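## Task

Every shelf spot carries a lot number printed on the shelf edge directly beneath it, and several spots may carry the same number. Get one cardboard box from lot 418 and one from lot 414 onto the desk so that nothing of either box overhangs the desk's edge; if no box of a lot exists in the storeroom, skip that lot. All remaining cardboard boxes must stay on their original shelves, the desk must stay roughly where it is, and the robot must not topple or finish leaning, or the task fails.

## Robot and tools

ROBOT. A Hello Robot Stretch 3: a two-wheel differential base (0.33 m long, 0.34 m wide, round rear) that cannot strafe, a mast with a lift, and one telescoping arm that reaches out to the robot's RIGHT side. It pivots about the point midway between the drive wheels, 0.05 m behind the front edge. To move the gripper forward or back you drive the base. With the arm in and wrist folded, turning sweeps a 0.28 m radius; an unfolded level wrist reaches past that.

FRAMES. Base frame: origin on the floor between the drive wheels, x forward, y left, z up, metres. Odometry frame: the base frame as it was when the scene began. hand_pose (base frame) marks where closed fingertips meet; with wrist joints at zero its x points up, y back along the arm toward the mast, z toward the rear. Fingertips are round pads 0.04 m wide.

move. One action per call, plus optional "cameras" (list of head_camera, nav_camera, wrist_camera or all; [] for none; omitted means none when there is an action, all when there is none) and "blocking" (true/omitted waits until everything rests; false returns after about 0.5 s while motion continues). An action holds "base", "joints" or both, optionally with "speeds", "pace", "contact_limits"; or only {"servos": "reboot"} to re-enable servos that shut off. A move with no action just reports state and images.
- base: a single relative offset, exactly one key. {"translate_m": d} drives straight d metres, forward positive, -3 to 3. {"rotate_rad": d} spins in place d radians, left positive, -6.4 to 6.4. Offsets count from the base position in the latest reported state (or from where it is if a move was still running).
- joints: absolute targets keyed by name. lift_m 0 to 1.1 m; arm_m 0 to 0.52 m extension; wrist_yaw_rad -1.345 to 4.42 (0 = along the arm, positive swings toward the front); wrist_pitch_rad -1.57 to 0.451 (0 level, negative tips fingers down); wrist_roll_rad -2.911 to 2.918 (0 = fingers side by side, level); gripper_m -0.089 to 0.179 (larger is wider; fingertip gap is about 0.007 m less near closed, 0.025 m less wide open); head_pan_rad -3.953 to 1.73 (0 forward, positive left, -1.57 looks along the arm); head_tilt_rad -1.53 to 0.419 (negative looks down). A joint counts done within a small tolerance (about 0.004 m for linear joints, 0.02 rad for yaw/roll, 0.05 pitch, 0.1 head).
- pace: "default" or "max". Top speeds default/max: translate 0.12/0.30 m/s, rotate 0.76/1.90 rad/s, lift 0.11/0.15 m/s, arm 0.14/0.40 m/s. The base is capped at 0.10 m/s and 0.63 rad/s unless lift_m < 0.30, arm_m < 0.03 and wrist_yaw_rad > 2.54 together. "speeds" sets per-key top speeds (same keys as joints minus gripper, plus translate_m, rotate_rad), not above max.
- contact_limits: motor-effort thresholds (percent) that stop a motion. arm_m: a number, e.g. 30 (trips at about -30 when retracting). lift_m: {"down": n, "up": n}, 1 to 100, extra force beyond normal free motion; default roughly 32-47 down, 21-36 up; below about 12 it may trip in free air. translate_m / rotate_rad: a number compared to either wheel's effort, active only during that base move; otherwise the base has no contact stop. Put each limit in the same action as its command.
Motions in one action start together and may finish separately. A new move overrides only the targets it names. Each action ends after at most about 14-15 s (time_out).

wait: {"seconds": 0-10, "cameras"}; returns early when running moves settle. stop: brakes all running motions, which then hold (and may keep pressing). zoom_image: {"camera", "region": [x0, y0, x1, y1]} in pixels of that camera's newest image, at most 504 by 504. finished_scene: {"scene": current number}; irreversible, call nothing after it in that reply.

SKIPPED CALLS. If a move or wait is refused, or an uncommanded stop (contact_stop, time_out, torque_fault) appears, later move/wait/finished_scene calls in the same reply are not executed. An invalid call (unknown key) does not block later ones.

RESULTS. base_status/joint_status: moving, done (for the base: wheels turned the amount, slip included), off_target (resting short, maybe still pushing), stopped, contact_stop (that joint goes slack until commanded again), time_out, torque_fault (servo off; needs reboot). on_its_own lists uncommanded behaviour; "held at" is a target, not a reading. motor_effort: percent, positive toward higher values, bracket = peak in last action; positive wheel effort pushes forward. lidar_m: 12 distances from the base origin, 30-degree sectors, 1st straight ahead then counter-clockwise (4th left, 7th behind, 10th right); "-" is nothing seen or something closer than 0.15 m; it senses only a plane 0.17 m up (table legs, not tops). wrist_depth_mm and head_depth_mm: 7x7 grids of median depth in mm, "-" for no reading. base_odometry (odometry frame, heading -3.142 to 3.142), turned_by_wheels and turned_by_imu (trust IMU if they disagree by over 0.15 rad), base_tilt in degrees (forward/right positive, up to about 4 degrees bias). "earlier move" shows a non-blocking move's state.

CAMERAS. head_camera and nav_camera ride the pan/tilt head; wrist_camera is on the gripper. head_camera images arrive rotated: turn them 90 degrees clockwise to view upright; nav_camera needs 90 degrees counter-clockwise. Calibration lines give intrinsics and T_world_to_cam from the base frame.

GRIPPER. Grip by commanding gripper_m smaller than the object; release by commanding at least 0.05 more than its width, or fully open. The reading does not confirm a hold; resend to re-squeeze if it slips.

SAFETY. Before folding the wrist (wrist_yaw_rad to 3.0) or unfolding it, have lift_m within 0.32-0.95, pitch -0.4, roll near 0; once folded the lift may go to 0.25. If yaw is below -0.4 keep pitch at -0.5 or lower. Pushing into something rigid with the gripper above about 0.45 m, or driving while gripping or hooking something fixed, can tip the robot; if base_tilt shows a lean, back off before opening the gripper. Wrist and head never contact-stop and will burn out servos if pressed. Avoid drops, releasing moving items, slamming, hard hits on fixed or heavy objects, and letting anything fall far. Note the robot keeps executing running moves while you compose replies.

Each tool is called after "Request:" as a command line: name --argument value for each argument, lists and objects as JSON in quotes; but a table of rows of numbers goes row by row, as --pt "numbers of a row", without its own name.

## Session

Request:
move --cameras '["all"]'

Request:
move --joints '{"head_pan_rad": -1.57}' --cameras '["nav_camera"]'

Request:
move --joints '{"head_pan_rad": 1.57}' --cameras '["nav_camera"]'

Request:
move --joints '{"head_pan_rad": -3.14}' --cameras '["nav_camera"]'

Scene clock: 0.00 s.
base_odometry: x=+0.000 y=+0.000 heading=+0.000
turned_by_wheels: +0.000
turned_by_imu: +0.000
base_tilt: forward=-0.3 right=-1.3
lidar_m: 0.73 0.73 0.85 1.53 2.20 1.28 0.93 1.11 1.84 2.08 2.09 0.83
head_depth_mm: 802 792 784 776 768 761 757 / 774 765 758 751 744 737 730 / 748 740 734 728 721 715 708 / 728 719 711 705 699 694 686 / 702 695 689 684 679 672 667 / 681 673 667 664 658 652 648 / 661 655 652 644 640 634 631
base_status: not commanded
joint_positions: lift_m=+0.374 arm_m=+0.001 wrist_yaw_rad=+3.009 wrist_pitch_rad=-0.462 wrist_roll_rad=+0.000 gripper_m=+0.037 head_pan_rad=+0.000 head_tilt_rad=-0.003
joint_status: not commanded
measured_speeds: all 0
motor_effort: left_wheel=-0.4 right_wheel=+0.1 lift_m=+22.4 arm_m=-1.9 wrist_yaw_rad=-1.0 wrist_pitch_rad=+1.9 wrist_roll_rad=-0.1 gripper_m=+0.3 head_pan_rad=+1.2 head_tilt_rad=+6.7
hand_pose: x=+0.0076 y=+0.0712 z=+0.3774 quat_wxyz=(+0.207, +0.697, +0.116, +0.676) (m; base frame)
wrist_depth_mm: - 138 - - - 929 - / - 151 - - - - - / - 167 922 - - 937 - / 840 775 203 821 806 791 762 / 698 671 212 657 648 671 666 / 590 599 126 579 128 582 578 / 522 546 287 355 507 509 509
pictures: head_camera (sideways), nav_camera (sideways), wrist_camera
camera_calibration:
head_camera: T_world_to_cam=[[0.04926, -0.04629, -0.99771, 1.31416], [0.05599, 0.99748, -0.04352, 0.05601], [0.99721, -0.05372, 0.05173, -0.1179]] pos_world=[0.0497, -0.00136, 1.31969]
nav_camera: T_world_to_cam=[[-0.02335, 0.01705, 0.99958, -1.25828], [0.0097, -0.9998, 0.01728, 0.02757], [0.99968, 0.0101, 0.02318, -0.08313]] pos_world=[0.05346, 0.04985, 1.25921]
wrist_camera: T_world_to_cam=[[0.99496, -0.09652, -0.02705, 0.0162], [-0.08066, -0.61072, -0.78772, 0.37395], [0.05951, 0.78594, -0.61543, 0.34202]] pos_world=[-0.00631, -0.03886, 0.5055]

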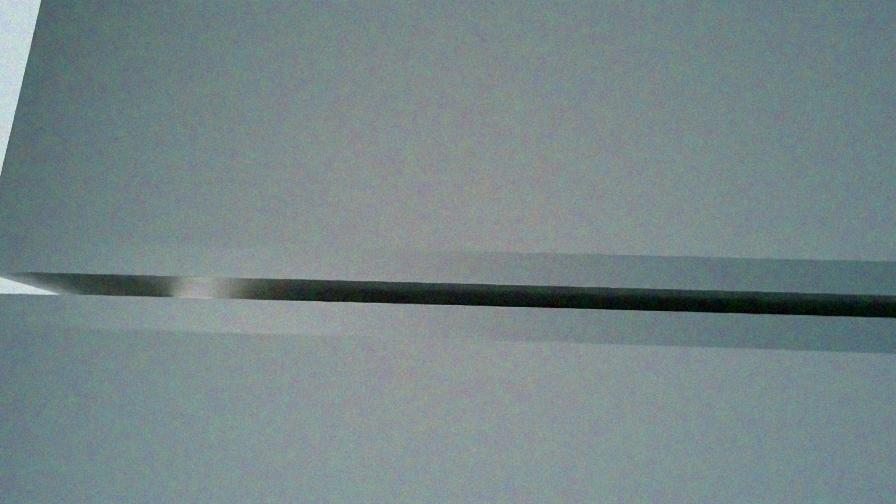

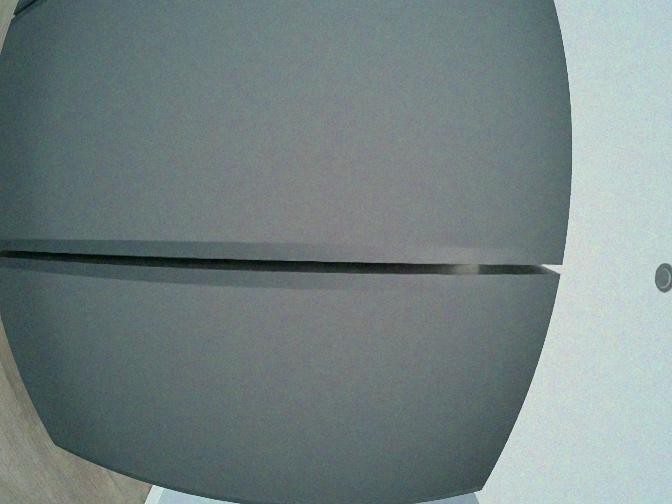

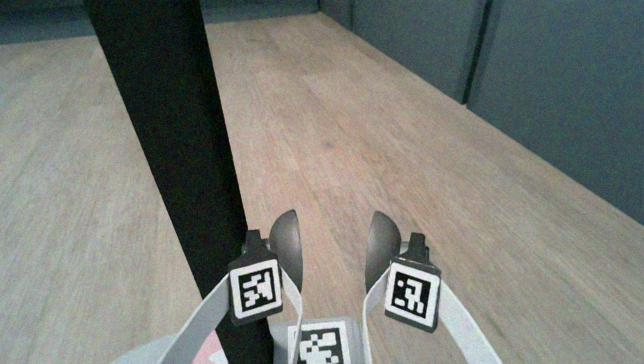

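Scene clock: 1.23 s.
move: done
base_odometry: x=+0.000 y=+0.000 heading=+0.000
turned_by_wheels: +0.000
turned_by_imu: +0.000
base_tilt: forward=-0.3 right=-1.2
lidar_m: 0.73 0.72 0.85 1.53 2.20 1.28 0.93 1.11 1.84 2.08 2.09 0.83
head_depth_mm: 1626 2327 2386 2340 2329 2307 2239 / 1628 2289 2304 2291 2262 2231 2201 / 1644 2185 2234 2207 2163 2165 2115 / 1645 2152 2145 2130 2097 2072 2068 / 1651 2084 2057 2050 2034 2009 2000 / 1659 2011 2005 1981 1952 1951 1927 / 1660 1954 1934 1921 1908 1879 1860
base_status: not commanded
joint_positions: lift_m=+0.374 arm_m=+0.001 wrist_yaw_rad=+3.009 wrist_pitch_rad=-0.462 wrist_roll_rad=+0.000 gripper_m=+0.037 head_pan_rad=-1.607 head_tilt_rad=+0.000
joint_status: all done
measured_speeds: all 0
motor_effort: left_wheel=-0.6(0.7) right_wheel=+0.3(1.1) lift_m=+23.5(23.8) arm_m=-3.6(3.8) wrist_yaw_rad=-1.0(1.1) wrist_pitch_rad=+1.9(2.1) wrist_roll_rad=-0.2(0.3) gripper_m=+0.0(0.8) head_pan_rad=+3.0(5.2) head_tilt_rad=+6.4(7.8)
hand_pose: x=+0.0076 y=+0.0712 z=+0.3774 quat_wxyz=(+0.207, +0.697, +0.116, +0.676)
wrist_depth_mm: - 138 - - - 924 - / - 151 - - - - - / - 167 925 - - 947 - / 832 769 203 807 804 800 762 / 698 675 211 656 652 661 661 / 600 601 126 573 129 577 580 / 523 544 289 354 502 513 511
pictures: nav_camera (sideways)
nav_camera: T_world_to_cam=[[0.01798, 0.02532, 0.99952, -1.25845], [-0.9995, 0.02647, 0.01731, 0.03371], [-0.02602, -0.99933, 0.02578, -0.0802]] pos_world=[0.05424, -0.04918, 1.25933]

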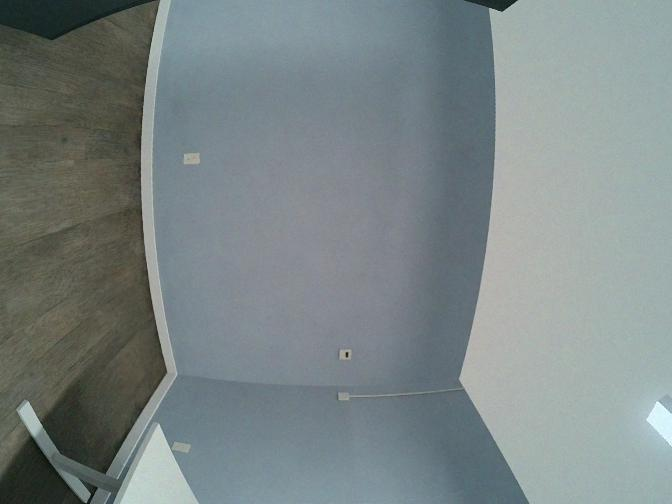

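Scene clock: 4.13 s.
move: done
base_odometry: x=+0.000 y=+0.000 heading=+0.000
turned_by_wheels: +0.000
turned_by_imu: +0.000
base_tilt: forward=-0.4 right=-1.4
lidar_m: 0.72 0.73 0.85 1.53 2.20 1.28 0.93 1.11 1.84 2.08 2.08 0.83
head_depth_mm: - 1958 1218 1202 1190 1177 1167 / - - 1514 1482 1469 1445 1431 / - - 1978 1949 1897 1880 1840 / - - 2619 2525 2430 2335 2175 / - - 2565 2564 2551 2504 2177 / - - 2496 2500 2457 2444 2162 / - - 2157 2122 2244 2134 2064
base_status: not commanded
joint_positions: lift_m=+0.374 arm_m=+0.001 wrist_yaw_rad=+3.009 wrist_pitch_rad=-0.462 wrist_roll_rad=+0.000 gripper_m=+0.037 head_pan_rad=+1.578 head_tilt_rad=+0.000
joint_status: all done
measured_speeds: translate_m=+0.000 rotate_rad=+0.000 lift_m=+0.000 arm_m=+0.000 wrist_yaw_rad=+0.000 wrist_pitch_rad=+0.000 wrist_roll_rad=+0.000 head_pan_rad=-0.024 head_tilt_rad=+0.000
motor_effort: left_wheel=+0.1(1.0) right_wheel=-0.2(1.2) lift_m=+23.5(24.0) arm_m=-6.7(7.2) wrist_yaw_rad=-0.1(2.1) wrist_pitch_rad=+1.9(2.0) wrist_roll_rad=+0.1(0.3) gripper_m=+0.8(0.9) head_pan_rad=-2.9(5.4) head_tilt_rad=+6.0(7.8)
hand_pose: x=+0.0076 y=+0.0712 z=+0.3774 quat_wxyz=(+0.207, +0.697, +0.116, +0.676)
wrist_depth_mm: - 139 - - - 942 - / - 150 - - - - - / - 167 914 - - 936 - / 833 775 204 817 802 799 768 / 700 682 212 663 651 667 670 / 598 595 126 573 129 582 582 / 528 533 287 352 500 510 511
pictures: nav_camera (sideways)
nav_camera: T_world_to_cam=[[-0.01686, -0.02678, 0.9995, -1.25818], [0.9997, 0.01704, 0.01732, 0.02147], [-0.0175, 0.9995, 0.02648, -0.08117]] pos_world=[-0.0441, 0.04708, 1.25933]

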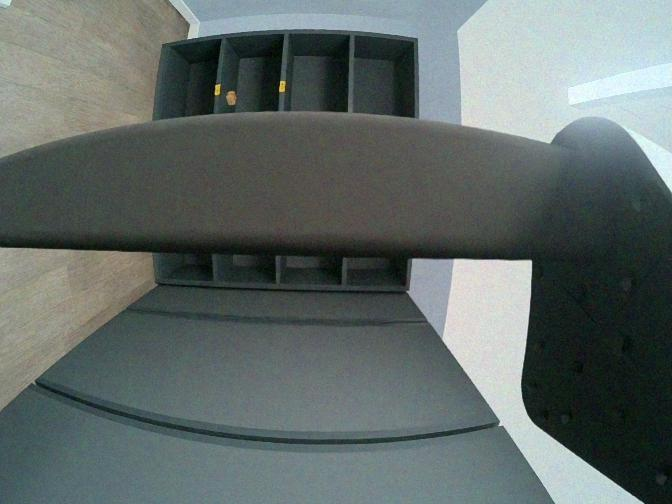

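Scene clock: 7.63 s.
move: done
base_odometry: x=+0.000 y=+0.000 heading=+0.000
turned_by_wheels: +0.000
turned_by_imu: +0.000
base_tilt: forward=-0.2 right=-1.3
lidar_m: 0.73 0.72 0.85 1.53 2.20 1.28 0.93 1.11 1.83 2.08 2.08 0.83
head_depth_mm: 1622 1766 1739 1738 1703 1693 1084 / 1634 1724 1697 1681 1663 1650 1076 / 1637 1665 1646 1629 1612 1576 1067 / 1603 1608 1590 1582 1566 1538 1064 / 1561 1552 1547 1530 1518 1492 1063 / 1514 1511 1495 1480 1465 1454 1055 / 1469 1469 1455 1442 1429 1418 1055
base_status: not commanded
joint_positions: lift_m=+0.374 arm_m=+0.001 wrist_yaw_rad=+3.009 wrist_pitch_rad=-0.462 wrist_roll_rad=+0.000 gripper_m=+0.037 head_pan_rad=-3.148 head_tilt_rad=+0.000
joint_status: all done
measured_speeds: translate_m=+0.000 rotate_rad=+0.000 lift_m=+0.000 arm_m=+0.000 wrist_yaw_rad=+0.000 wrist_pitch_rad=+0.000 wrist_roll_rad=+0.000 head_pan_rad=+0.024 head_tilt_rad=+0.000
motor_effort: left_wheel=-0.3(0.8) right_wheel=+0.2(1.1) lift_m=+24.0(24.1) arm_m=-10.7(10.7) wrist_yaw_rad=-0.7(1.6) wrist_pitch_rad=+1.9(2.1) wrist_roll_rad=-0.2(0.3) gripper_m=+0.4(1.1) head_pan_rad=+3.4(5.1) head_tilt_rad=+5.8(7.0)
hand_pose: x=+0.0076 y=+0.0712 z=+0.3774 quat_wxyz=(+0.207, +0.697, +0.116, +0.676)
wrist_depth_mm: - 139 - - - 926 - / - 151 - - - - - / - 167 930 - - 940 - / 831 761 203 807 804 797 759 / 707 664 211 662 660 667 676 / 602 594 126 567 128 582 571 / 524 538 287 355 504 514 510
pictures: nav_camera (sideways)
nav_camera: T_world_to_cam=[[0.02654, -0.01724, 0.9995, -1.25845], [-0.00294, 0.99985, 0.01732, 0.02767], [-0.99964, -0.0034, 0.02648, -0.07525]] pos_world=[-0.04175, -0.04961, 1.25933]

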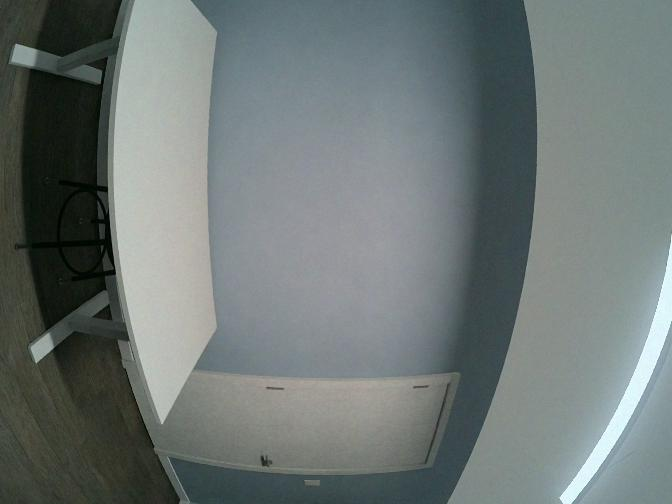

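Request:
move --joints '{"head_pan_rad": -3.9}' --cameras '["nav_camera"]'

Request:
move --joints '{"head_pan_rad": -0.8}' --cameras '["nav_camera"]'

Request:
move --joints '{"head_pan_rad": 1.0}' --cameras '["nav_camera","head_camera"]'

Scene clock: 23.63 s.
move: done
base_odometry: x=+0.000 y=+0.000 heading=+0.000
turned_by_wheels: +0.000
turned_by_imu: +0.000
base_tilt: forward=-0.3 right=-1.2
lidar_m: 0.73 0.73 0.85 1.53 2.21 1.28 0.92 1.11 1.84 2.08 2.09 0.83
head_depth_mm: - - - - - - - / - - - - - - - / - - 2508 2617 2511 2483 2284 / 1651 2330 2958 2927 2923 2877 2302 / 1651 2361 2513 2524 2497 2494 2305 / 1659 2107 2148 2134 2121 2112 2096 / 1669 1906 1890 1855 1882 1863 1859
base_status: not commanded
joint_positions: lift_m=+0.374 arm_m=+0.001 wrist_yaw_rad=+3.009 wrist_pitch_rad=-0.462 wrist_roll_rad=+0.000 gripper_m=+0.037 head_pan_rad=-3.916 head_tilt_rad=+0.000
joint_status: all done
measured_speeds: all 0
motor_effort: left_wheel=-0.3(0.7) right_wheel=+0.7(1.4) lift_m=+23.5(24.4) arm_m=-12.7(13.2) wrist_yaw_rad=+0.3(1.4) wrist_pitch_rad=+1.9(2.0) wrist_roll_rad=+0.1(0.3) gripper_m=+0.8(0.9) head_pan_rad=-0.5(5.2) head_tilt_rad=+4.9(5.8)
hand_pose: x=+0.0076 y=+0.0712 z=+0.3774 quat_wxyz=(+0.207, +0.697, +0.116, +0.676)
wrist_depth_mm: - 139 - - - 925 - / - 150 - - - - - / - 167 920 - - 938 - / 827 765 204 811 794 802 768 / 707 671 212 657 663 671 674 / 600 592 126 570 128 593 582 / 530 535 287 354 503 512 507
pictures: nav_camera (sideways)
nav_camera: T_world_to_cam=[[0.00711, -0.03084, 0.9995, -1.25833], [0.69246, 0.72125, 0.01732, 0.02341], [-0.72142, 0.69199, 0.02648, -0.07693]] pos_world=[-0.06276, -0.00246, 1.25933]

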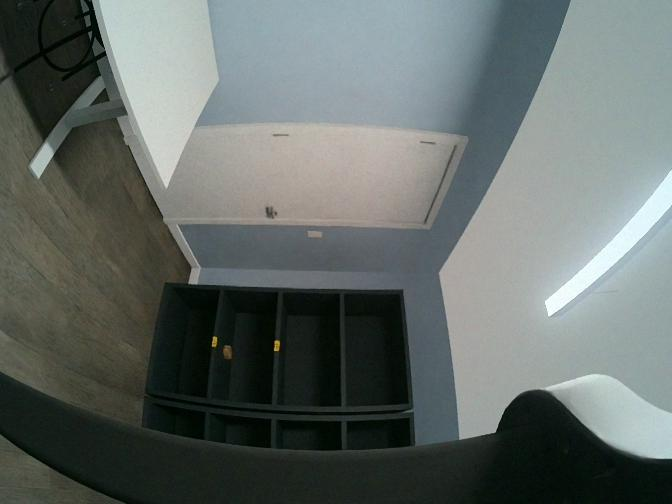

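Scene clock: 26.53 s.
move: done
base_odometry: x=+0.000 y=+0.000 heading=+0.000
turned_by_wheels: +0.000
turned_by_imu: +0.000
base_tilt: forward=-0.2 right=-1.2
lidar_m: 0.72 0.73 0.85 1.52 2.20 1.28 0.93 1.11 1.84 2.09 2.08 0.83
head_depth_mm: 1623 1982 1975 1951 1930 1918 1890 / 1630 2087 2099 2062 2053 2031 1982 / 1639 2194 2216 2194 2181 2127 2076 / 1649 2330 2365 2365 2303 2281 2206 / 1653 1210 1172 1165 1165 1169 1156 / 1599 1005 1002 995 1001 996 994 / 1474 881 876 873 873 871 873
base_status: not commanded
joint_positions: lift_m=+0.374 arm_m=+0.001 wrist_yaw_rad=+3.009 wrist_pitch_rad=-0.462 wrist_roll_rad=+0.000 gripper_m=+0.037 head_pan_rad=-0.792 head_tilt_rad=+0.000
joint_status: all done
measured_speeds: translate_m=+0.000 rotate_rad=+0.000 lift_m=+0.000 arm_m=+0.000 wrist_yaw_rad=+0.000 wrist_pitch_rad=+0.000 wrist_roll_rad=+0.000 head_pan_rad=-0.024 head_tilt_rad=+0.000
motor_effort: left_wheel=+0.4(0.8) right_wheel=+0.8(1.3) lift_m=+23.8(24.4) arm_m=-12.6(13.6) wrist_yaw_rad=-0.8(1.7) wrist_pitch_rad=+1.9(2.1) wrist_roll_rad=-0.3(0.4) gripper_m=+0.7(1.0) head_pan_rad=-2.9(5.7) head_tilt_rad=+4.7(5.7)
hand_pose: x=+0.0076 y=+0.0712 z=+0.3774 quat_wxyz=(+0.207, +0.697, +0.116, +0.676)
wrist_depth_mm: - 139 - - - 936 - / - 151 - - - - - / - 167 925 - - 940 - / 835 766 203 809 797 800 759 / 699 678 211 669 657 666 666 / 597 603 126 574 129 575 579 / 527 544 288 355 503 513 508
pictures: nav_camera (sideways)
nav_camera: T_world_to_cam=[[-0.00658, 0.03095, 0.9995, -1.25825], [-0.70481, -0.70919, 0.01732, 0.03195], [0.70937, -0.70434, 0.02648, -0.0856]] pos_world=[0.07496, 0.00131, 1.25933]

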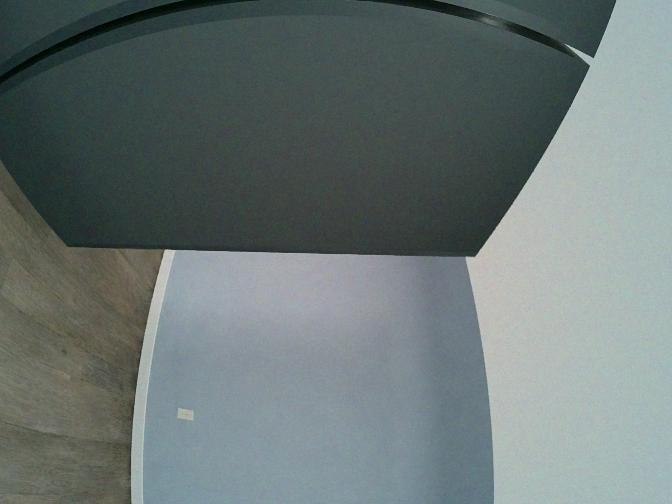

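Scene clock: 28.87 s.
move: done
base_odometry: x=+0.000 y=+0.000 heading=+0.000
turned_by_wheels: +0.000
turned_by_imu: +0.000
base_tilt: forward=-0.4 right=-1.2
lidar_m: 0.72 0.73 0.85 1.53 2.20 1.28 0.93 1.11 1.84 2.08 2.09 0.83
head_depth_mm: 738 729 720 715 705 696 688 / 817 792 786 774 764 759 747 / 1464 873 863 855 841 827 816 / 1583 969 956 939 925 914 902 / 1669 1097 1079 1059 1035 1027 1000 / 1660 1325 1224 1204 1181 1156 1132 / 1661 2147 1424 1398 1357 1331 1301
base_status: not commanded
joint_positions: lift_m=+0.374 arm_m=+0.001 wrist_yaw_rad=+3.009 wrist_pitch_rad=-0.462 wrist_roll_rad=+0.000 gripper_m=+0.037 head_pan_rad=+1.008 head_tilt_rad=+0.000
joint_status: all done
measured_speeds: translate_m=+0.000 rotate_rad=+0.000 lift_m=+0.000 arm_m=+0.000 wrist_yaw_rad=+0.000 wrist_pitch_rad=+0.000 wrist_roll_rad=+0.000 head_pan_rad=-0.024 head_tilt_rad=+0.000
motor_effort: left_wheel=-0.8(0.8) right_wheel=+0.7(1.2) lift_m=+23.7(24.4) arm_m=-13.0(13.4) wrist_yaw_rad=+0.1(1.6) wrist_pitch_rad=+2.0(2.0) wrist_roll_rad=+0.2(0.5) gripper_m=+0.8(1.0) head_pan_rad=-2.7(5.1) head_tilt_rad=+4.0(4.8)
hand_pose: x=+0.0076 y=+0.0712 z=+0.3774 quat_wxyz=(+0.207, +0.697, +0.116, +0.676)
wrist_depth_mm: - 138 - - - 942 - / - 150 - - - - - / - 167 913 - - 935 - / 829 772 203 809 817 802 768 / 693 680 211 654 655 679 676 / 602 598 126 572 129 583 582 / 526 541 288 355 504 514 507
pictures: head_camera (sideways), nav_camera (sideways)
head_camera: T_world_to_cam=[[0.06714, 0.0198, -0.99755, 1.31381], [-0.81386, 0.57945, -0.04327, 0.06092], [0.57717, 0.81477, 0.05502, -0.11966]] pos_world=[0.03043, 0.03618, 1.3198]
nav_camera: T_world_to_cam=[[-0.02865, -0.01345, 0.9995, -1.25811], [0.85093, -0.52499, 0.01732, 0.02238], [0.52449, 0.851, 0.02648, -0.08449]] pos_world=[-0.01077, 0.06673, 1.25933]

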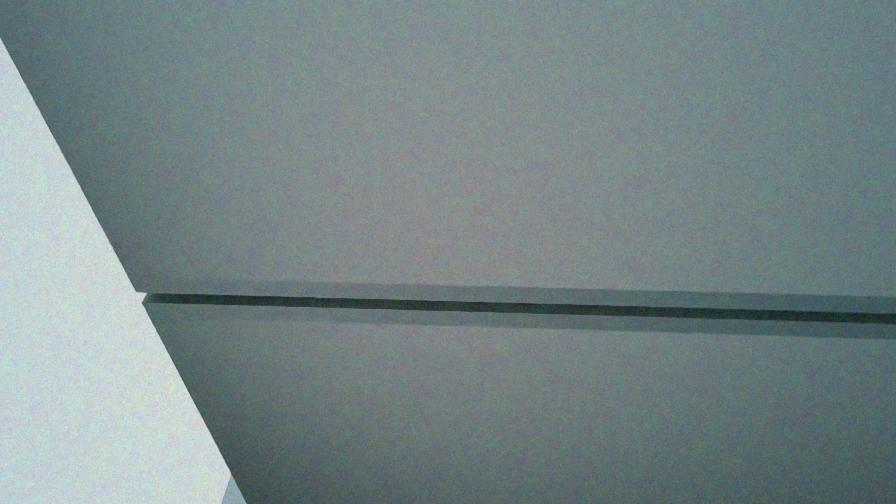

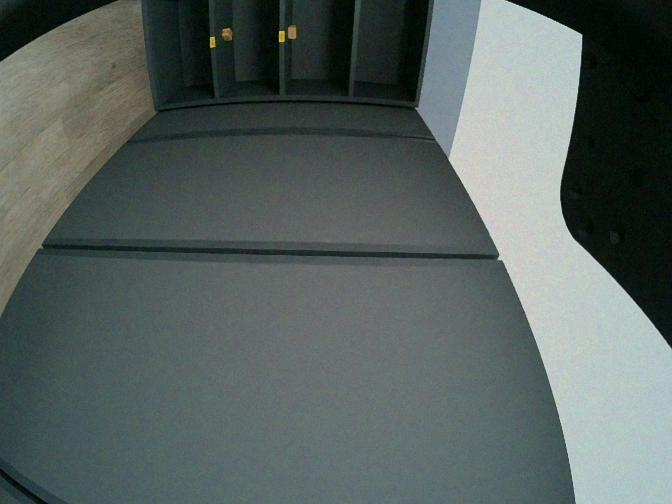

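Request:
move --base '{"rotate_rad": -1.3}' --joints '{"lift_m": 0.27, "head_pan_rad": 0.3}' --pace "max"

Request:
move --base '{"translate_m": 1.5}' --joints '{"head_pan_rad": 0.8}' --pace "max" --cameras '["nav_camera"]'

Scene clock: 64.40 s.
move: done
base_odometry: x=+0.000 y=+0.000 heading=-1.300
turned_by_wheels: -1.300
turned_by_imu: -1.274
base_tilt: forward=-0.2 right=-1.2
lidar_m: 2.08 0.98 0.74 0.72 0.77 1.09 2.20 2.08 1.19 0.93 1.25 2.13
head_depth_mm: 1633 1951 1951 1903 1879 1870 1857 / 1625 2013 2006 1977 1959 1938 1920 / 1627 2079 2084 2045 2032 2012 1983 / 1648 2176 2169 2139 2109 2073 2050 / 1650 2230 2253 2203 2171 2150 2131 / 1659 2348 2338 2288 2282 2259 2194 / 1671 1092 1091 1096 1098 1103 1106
base_status: done
joint_positions: lift_m=+0.270 arm_m=+0.001 wrist_yaw_rad=+3.009 wrist_pitch_rad=-0.463 wrist_roll_rad=+0.000 gripper_m=+0.037 head_pan_rad=+0.297 head_tilt_rad=+0.000
joint_status: all done
measured_speeds: all 0
motor_effort: left_wheel=+5.4(15.0) right_wheel=-9.2(14.6) lift_m=+30.7(31.5) arm_m=-12.3(13.4) wrist_yaw_rad=-0.5(2.1) wrist_pitch_rad=+2.0(2.1) wrist_roll_rad=+0.1(0.3) gripper_m=+0.5(1.0) head_pan_rad=+3.5(5.9) head_tilt_rad=+3.4(4.0)
hand_pose: x=+0.0076 y=+0.0711 z=+0.2728 quat_wxyz=(+0.208, +0.697, +0.117, +0.676)
wrist_depth_mm: - 139 - - 713 - - / - 151 161 - 784 - - / 778 167 182 802 780 768 772 / 663 615 204 638 637 634 622 / 556 549 212 525 524 530 531 / 476 285 126 275 128 460 460 / 251 257 239 246 389 406 403
pictures: none

Scene clock: 70.80 s.
move: done
base_odometry: x=+0.402 y=-1.445 heading=-1.300
turned_by_wheels: +0.000
turned_by_imu: +0.001
base_tilt: forward=-0.3 right=-1.2
lidar_m: 0.60 0.63 0.90 2.11 0.84 0.97 3.16 1.85 1.44 1.64 0.80 0.61
head_depth_mm: 627 623 614 607 599 592 586 / 693 684 676 669 659 651 642 / 773 763 752 742 731 720 711 / 877 863 851 835 823 812 794 / 1013 992 975 953 937 921 904 / 1190 1165 1136 1113 1095 1074 1050 / 1443 1407 1377 1343 1311 1277 1236
base_status: done
joint_positions: lift_m=+0.270 arm_m=+0.001 wrist_yaw_rad=+3.009 wrist_pitch_rad=-0.463 wrist_roll_rad=+0.000 gripper_m=+0.037 head_pan_rad=+0.800 head_tilt_rad=+0.000
joint_status: all done
measured_speeds: all 0
motor_effort: left_wheel=+1.3(16.5) right_wheel=+4.4(11.4) lift_m=+27.6(30.9) arm_m=-10.3(13.1) wrist_yaw_rad=-1.0(1.7) wrist_pitch_rad=+2.0(2.2) wrist_roll_rad=-0.1(0.4) gripper_m=+0.1(1.0) head_pan_rad=-2.9(5.8) head_tilt_rad=+1.3(3.4)
hand_pose: x=+0.0076 y=+0.0711 z=+0.2728 quat_wxyz=(+0.208, +0.697, +0.117, +0.676)
wrist_depth_mm: - 138 - - - - - / - 150 986 - - 975 - / - 167 736 797 781 780 737 / 661 601 204 647 646 637 630 / 551 553 213 520 519 539 532 / 479 284 126 274 129 459 462 / 252 257 237 247 392 405 404
pictures: nav_camera (sideways)
nav_camera: T_world_to_cam=[[-0.03081, -0.00722, 0.9995, -1.2581], [0.7236, -0.69001, 0.01732, 0.02316], [0.68954, 0.72377, 0.02648, -0.0855]] pos_world=[0.00343, 0.06878, 1.25933]

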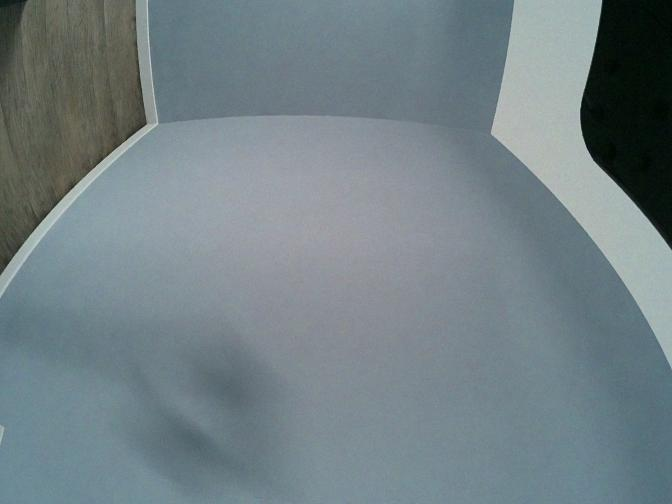

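Request:
move --base '{"rotate_rad": 1.57}' --joints '{"head_pan_rad": 0.5}' --pace "max"

Request:
move --base '{"translate_m": 1.5}' --joints '{"head_pan_rad": 1.5}' --pace "max" --cameras '["nav_camera","head_camera"]'

Request:
move --joints '{"head_pan_rad": -4.0}' --pace "max" --cameras '["nav_camera","head_camera"]'

Scene clock: 89.57 s.
move: done
base_odometry: x=+0.402 y=-1.445 heading=+0.270
turned_by_wheels: +1.570
turned_by_imu: +1.539
base_tilt: forward=-0.3 right=-1.1
lidar_m: 2.10 0.77 0.95 2.89 2.15 1.43 1.64 0.82 0.61 0.60 0.63 0.88
head_depth_mm: 1619 2004 1982 1960 1937 1916 1896 / 1624 2096 2095 2068 2024 2022 1996 / 1630 1055 1056 1054 1050 1048 1040 / 875 835 836 834 830 828 824 / 771 760 751 739 737 728 716 / 840 819 803 791 781 770 756 / 1472 885 868 855 839 826 813
base_status: done
joint_positions: lift_m=+0.270 arm_m=+0.001 wrist_yaw_rad=+3.009 wrist_pitch_rad=-0.463 wrist_roll_rad=+0.000 gripper_m=+0.037 head_pan_rad=+0.496 head_tilt_rad=+0.000
joint_status: all done
measured_speeds: all 0
motor_effort: left_wheel=-7.6(14.8) right_wheel=+7.8(15.1) lift_m=+24.6(30.8) arm_m=-12.9(13.4) wrist_yaw_rad=-0.5(1.3) wrist_pitch_rad=+2.1(2.2) wrist_roll_rad=-0.3(0.3) gripper_m=+0.6(0.9) head_pan_rad=+3.5(4.0) head_tilt_rad=+0.3(1.5)
hand_pose: x=+0.0076 y=+0.0711 z=+0.2728 quat_wxyz=(+0.208, +0.697, +0.117, +0.676)
wrist_depth_mm: - 139 - - - - - / - 151 - - - - - / 824 167 734 792 790 788 738 / 655 607 204 642 639 631 627 / 554 546 213 522 514 538 528 / 478 285 126 274 128 464 458 / 251 257 238 247 387 408 402
pictures: none

Scene clock: 95.97 s.
move: done
base_odometry: x=+1.848 y=-1.045 heading=+0.270
turned_by_wheels: +0.000
turned_by_imu: +0.002
base_tilt: forward=-0.3 right=-1.2
lidar_m: 0.62 0.65 0.91 1.33 0.54 0.55 2.26 0.89 0.67 0.65 0.68 0.64
head_depth_mm: 1503 1529 1515 1481 1477 1451 1437 / 1783 2055 2078 2059 2041 2020 1965 / - - 3407 3376 3268 3127 2339 / - - - - - 3594 2303 / - - - - - 3591 2309 / - - 2766 3001 2938 2849 2174 / - - 2094 2054 2043 1964 1889
base_status: done
joint_positions: lift_m=+0.270 arm_m=+0.001 wrist_yaw_rad=+3.009 wrist_pitch_rad=-0.463 wrist_roll_rad=+0.000 gripper_m=+0.037 head_pan_rad=+1.500 head_tilt_rad=+0.000
joint_status: all done
measured_speeds: all 0
motor_effort: left_wheel=-1.6(12.3) right_wheel=+7.0(16.2) lift_m=+29.7(30.4) arm_m=-9.8(13.2) wrist_yaw_rad=+0.5(2.1) wrist_pitch_rad=+2.1(2.2) wrist_roll_rad=-0.2(0.3) gripper_m=+0.9(0.9) head_pan_rad=-2.4(6.1) head_tilt_rad=-1.0(1.5)
hand_pose: x=+0.0076 y=+0.0711 z=+0.2728 quat_wxyz=(+0.208, +0.697, +0.117, +0.676)
wrist_depth_mm: - 138 - - - - - / - 151 - - - - 756 / - 166 729 797 786 770 733 / - 605 204 644 639 632 623 / 530 549 213 519 523 532 529 / 477 284 126 273 128 465 458 / 252 256 238 247 392 406 401
pictures: head_camera (sideways), nav_camera (sideways)
head_camera: T_world_to_cam=[[0.04986, 0.04913, -0.99755, 1.31392], [-0.99096, 0.12703, -0.04327, 0.06199], [0.12459, 0.99068, 0.05502, -0.11685]] pos_world=[0.01048, 0.04333, 1.3198]
nav_camera: T_world_to_cam=[[-0.01891, -0.02537, 0.9995, -1.25817], [0.99796, -0.06152, 0.01732, 0.02156], [0.06105, 0.99778, 0.02648, -0.08166]] pos_world=[-0.04033, 0.05089, 1.25933]

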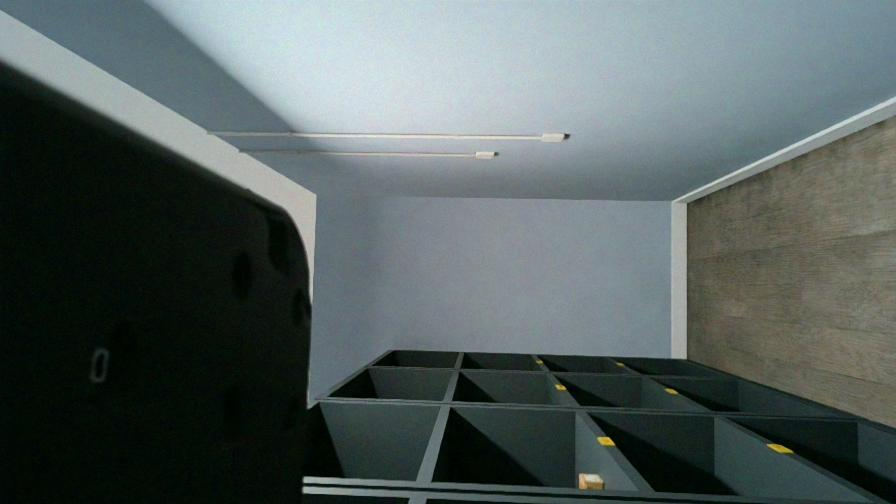

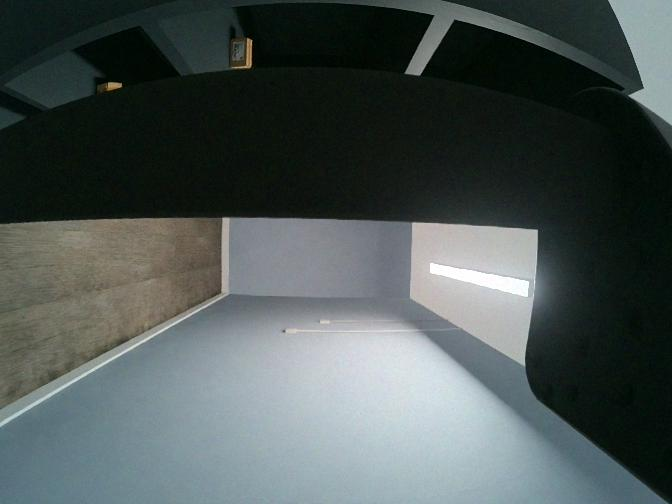

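"joints": head_pan_rad = -4.0 is out of range -3.953 to 1.73

Request:
move --base '{"rotate_rad": -1.57}' --joints '{"head_pan_rad": -1.6, "head_tilt_rad": -0.4}' --pace "max"

Request:
move --base '{"translate_m": -0.95}' --pace "max" --cameras '["nav_camera","head_camera"]'

Request:
move --base '{"translate_m": -0.75}' --pace "max" --cameras '["nav_camera","head_camera"]'

Request:
move --base '{"translate_m": -0.75}' --pace "max" --cameras '["nav_camera","head_camera"]'

Scene clock: 114.23 s.
move: done
base_odometry: x=+1.848 y=-1.045 heading=-1.300
turned_by_wheels: -1.570
turned_by_imu: -1.540
base_tilt: forward=-0.4 right=-1.2
lidar_m: 0.65 0.68 0.64 0.62 0.65 0.94 1.30 0.54 0.56 2.10 0.87 0.66
head_depth_mm: 2653 2814 2999 3143 2462 1674 994 / 2649 2786 2975 3191 2426 1788 1414 / 2632 2823 2987 3178 2420 1783 1414 / 2618 2827 3003 3210 2405 1760 1406 / 2666 2832 3035 3167 2389 1756 1394 / 2567 2657 2763 2820 2362 1742 1383 / 1788 1800 1837 1882 1913 1706 1390
base_status: done
joint_positions: lift_m=+0.270 arm_m=+0.001 wrist_yaw_rad=+3.009 wrist_pitch_rad=-0.463 wrist_roll_rad=+0.000 gripper_m=+0.037 head_pan_rad=-1.608 head_tilt_rad=-0.401
joint_status: all done
measured_speeds: translate_m=+0.000 rotate_rad=+0.000 lift_m=+0.000 arm_m=+0.000 wrist_yaw_rad=+0.000 wrist_pitch_rad=+0.000 wrist_roll_rad=+0.000 head_pan_rad=+0.024 head_tilt_rad=+0.000
motor_effort: left_wheel=+6.0(14.8) right_wheel=-8.4(15.2) lift_m=+23.8(31.0) arm_m=-12.3(13.2) wrist_yaw_rad=+1.6(1.6) wrist_pitch_rad=+2.1(2.2) wrist_roll_rad=-0.2(0.3) gripper_m=+0.7(0.9) head_pan_rad=+4.0(5.6) head_tilt_rad=+5.1(6.0)
hand_pose: x=+0.0076 y=+0.0711 z=+0.2728 quat_wxyz=(+0.208, +0.697, +0.117, +0.676)
wrist_depth_mm: - 139 - - - - - / - 151 161 - - - - / - 167 176 - 724 740 722 / 660 609 203 641 646 636 618 / 550 548 213 524 520 533 531 / 480 284 126 274 129 464 459 / 252 255 238 248 392 405 405
pictures: none

Scene clock: 118.77 s.
move: done
base_odometry: x=+1.593 y=-0.130 heading=-1.300
turned_by_wheels: +0.000
turned_by_imu: -0.001
base_tilt: forward=-0.3 right=-1.4
lidar_m: 1.59 0.91 0.69 0.67 0.71 1.01 1.28 0.45 0.45 0.79 0.71 0.63
head_depth_mm: 437 687 732 778 602 440 736 / 443 686 734 778 598 437 777 / 450 689 735 777 592 433 793 / 459 687 735 780 587 430 786 / 468 688 736 782 529 429 788 / 478 689 732 775 525 426 782 / 490 689 737 776 573 423 778
base_status: done
joint_positions: lift_m=+0.270 arm_m=+0.001 wrist_yaw_rad=+3.009 wrist_pitch_rad=-0.463 wrist_roll_rad=+0.000 gripper_m=+0.037 head_pan_rad=-1.600 head_tilt_rad=-0.400
joint_status: not commanded
measured_speeds: all 0
motor_effort: left_wheel=-0.4(14.0) right_wheel=-10.0(15.2) lift_m=+27.8(28.1) arm_m=-10.5(13.1) wrist_yaw_rad=-0.3(1.8) wrist_pitch_rad=+2.1(2.2) wrist_roll_rad=-0.2(0.4) gripper_m=+0.4(1.0) head_pan_rad=+3.7(4.6) head_tilt_rad=+5.1(5.5)
hand_pose: x=+0.0076 y=+0.0711 z=+0.2728 quat_wxyz=(+0.208, +0.697, +0.117, +0.676)
wrist_depth_mm: - 138 - - - - - / - 151 161 - - - - / - 166 180 765 749 744 741 / 660 607 204 644 644 629 620 / 552 551 212 525 518 533 529 / 481 286 126 274 128 464 457 / 251 257 239 248 389 405 401
pictures: head_camera (sideways), nav_camera (sideways)
head_camera: T_world_to_cam=[[-0.03636, 0.34146, -0.93919, 1.23801], [0.99604, -0.06388, -0.06179, 0.07401], [-0.08109, -0.93772, -0.33779, 0.39569]] pos_world=[0.00339, -0.04696, 1.30096]
nav_camera: T_world_to_cam=[[0.00642, -0.3653, 0.93087, -1.16848], [-0.99983, 0.01352, 0.0122, 0.0404], [-0.01704, -0.93079, -0.36515, 0.42854]] pos_world=[0.0552, -0.02851, 1.24369]

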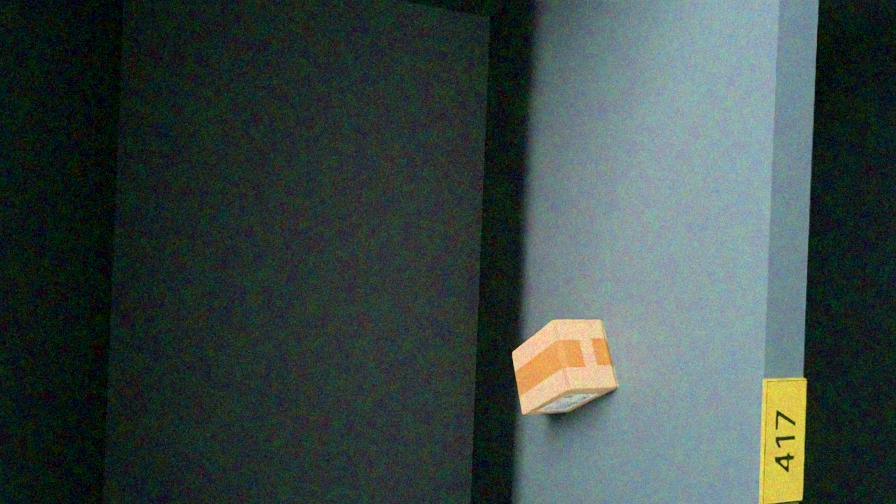

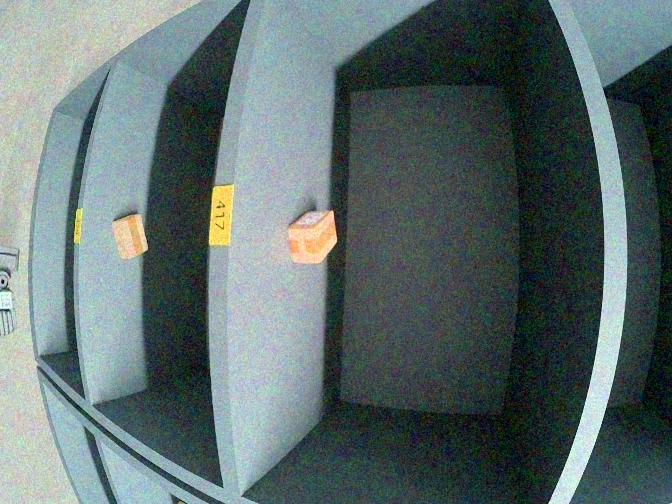

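Scene clock: 122.60 s.
move: done
base_odometry: x=+1.392 y=+0.592 heading=-1.300
turned_by_wheels: +0.000
turned_by_imu: +0.000
base_tilt: forward=-0.3 right=-1.3
lidar_m: 2.31 0.96 0.73 0.71 0.75 1.07 1.46 0.58 0.74 0.75 0.46 0.45
head_depth_mm: 436 649 693 743 603 440 357 / 442 649 693 745 596 421 356 / 451 649 696 746 591 417 354 / 459 650 695 740 588 420 354 / 468 651 698 741 582 428 360 / 477 653 697 743 578 426 359 / 489 653 699 741 572 424 358
base_status: done
joint_positions: lift_m=+0.270 arm_m=+0.001 wrist_yaw_rad=+3.009 wrist_pitch_rad=-0.463 wrist_roll_rad=+0.000 gripper_m=+0.037 head_pan_rad=-1.600 head_tilt_rad=-0.400
joint_status: not commanded
measured_speeds: all 0
motor_effort: left_wheel=-3.0(14.2) right_wheel=-2.7(15.7) lift_m=+30.2(31.2) arm_m=-8.8(10.9) wrist_yaw_rad=+0.2(1.9) wrist_pitch_rad=+2.0(2.2) wrist_roll_rad=+0.0(0.3) gripper_m=+0.6(1.0) head_pan_rad=+3.5(3.9) head_tilt_rad=+4.3(5.6)
hand_pose: x=+0.0076 y=+0.0711 z=+0.2728 quat_wxyz=(+0.208, +0.697, +0.117, +0.676)
wrist_depth_mm: - 139 - - - - - / - 150 161 - - - - / 785 166 181 760 758 779 779 / 666 616 203 647 642 629 631 / 557 549 213 522 521 532 527 / 475 284 126 274 129 463 456 / 251 258 236 247 393 407 403
pictures: head_camera (sideways), nav_camera (sideways)
head_camera: T_world_to_cam=[[-0.0364, 0.34146, -0.93919, 1.23801], [0.99604, -0.06386, -0.06182, 0.07405], [-0.08109, -0.93772, -0.33778, 0.39569]] pos_world=[0.00339, -0.04696, 1.30096]
nav_camera: T_world_to_cam=[[0.00642, -0.36521, 0.9309, -1.16852], [-0.99983, 0.01352, 0.0122, 0.0404], [-0.01704, -0.93083, -0.36507, 0.42843]] pos_world=[0.0552, -0.02851, 1.24369]

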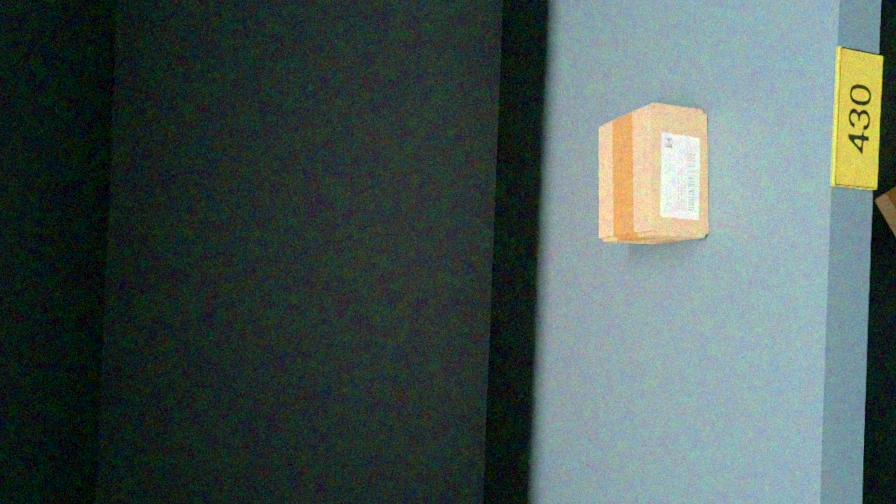

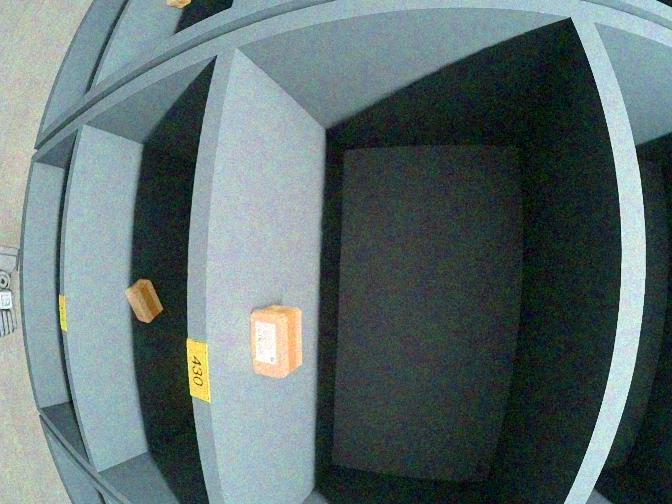

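Scene clock: 126.43 s.
move: done
base_odometry: x=+1.192 y=+1.315 heading=-1.299
turned_by_wheels: +0.000
turned_by_imu: -0.001
base_tilt: forward=-0.2 right=-1.1
lidar_m: 2.03 1.01 0.77 0.75 0.79 1.13 1.64 0.73 0.73 0.48 0.30 1.06
head_depth_mm: 435 615 659 704 603 440 347 / 441 615 654 705 599 437 345 / 449 616 659 705 593 434 343 / 457 615 657 707 588 432 342 / 465 618 659 708 583 429 340 / 476 582 599 622 551 426 338 / 386 395 403 412 422 405 337
base_status: done
joint_positions: lift_m=+0.270 arm_m=+0.001 wrist_yaw_rad=+3.009 wrist_pitch_rad=-0.463 wrist_roll_rad=+0.000 gripper_m=+0.037 head_pan_rad=-1.600 head_tilt_rad=-0.400
joint_status: not commanded
measured_speeds: all 0
motor_effort: left_wheel=+1.7(14.0) right_wheel=-8.9(17.0) lift_m=+28.8(30.6) arm_m=-7.6(9.1) wrist_yaw_rad=-1.3(1.7) wrist_pitch_rad=+2.1(2.2) wrist_roll_rad=-0.2(0.3) gripper_m=+0.8(1.0) head_pan_rad=+3.1(4.0) head_tilt_rad=+4.3(5.5)
hand_pose: x=+0.0076 y=+0.0711 z=+0.2728 quat_wxyz=(+0.208, +0.697, +0.117, +0.676)
wrist_depth_mm: - 139 - - - - - / - 150 161 - - - - / 789 167 209 793 779 773 767 / 660 617 203 641 639 629 630 / 551 554 212 528 515 535 527 / 474 284 126 275 129 461 459 / 251 256 238 247 390 404 402
pictures: head_camera (sideways), nav_camera (sideways)
head_camera: T_world_to_cam=[[-0.0364, 0.34146, -0.93919, 1.23801], [0.99604, -0.06386, -0.06182, 0.07405], [-0.08109, -0.93772, -0.33778, 0.39569]] pos_world=[0.00339, -0.04696, 1.30096]
nav_camera: T_world_to_cam=[[0.00642, -0.36521, 0.9309, -1.16852], [-0.99983, 0.01352, 0.0122, 0.0404], [-0.01704, -0.93083, -0.36507, 0.42843]] pos_world=[0.0552, -0.02851, 1.24369]

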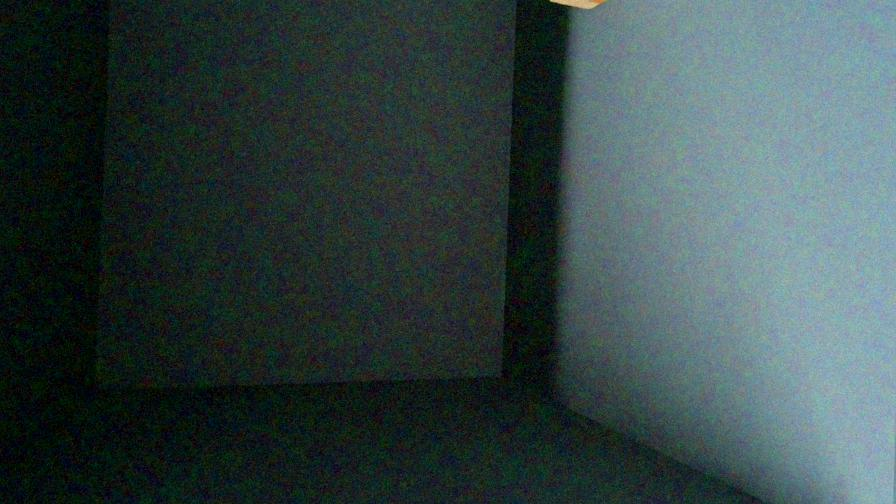

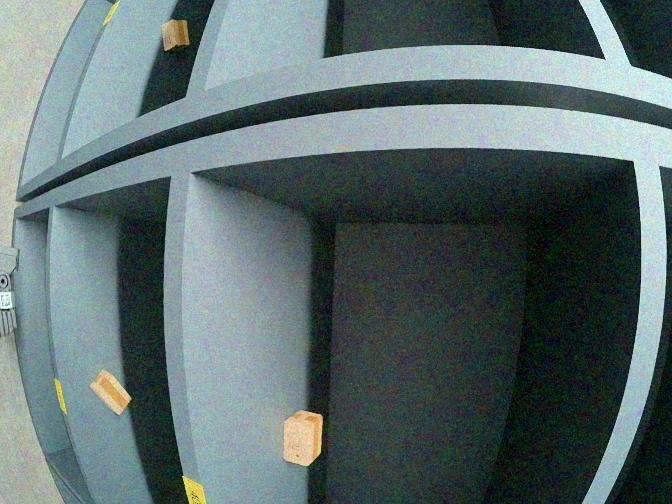

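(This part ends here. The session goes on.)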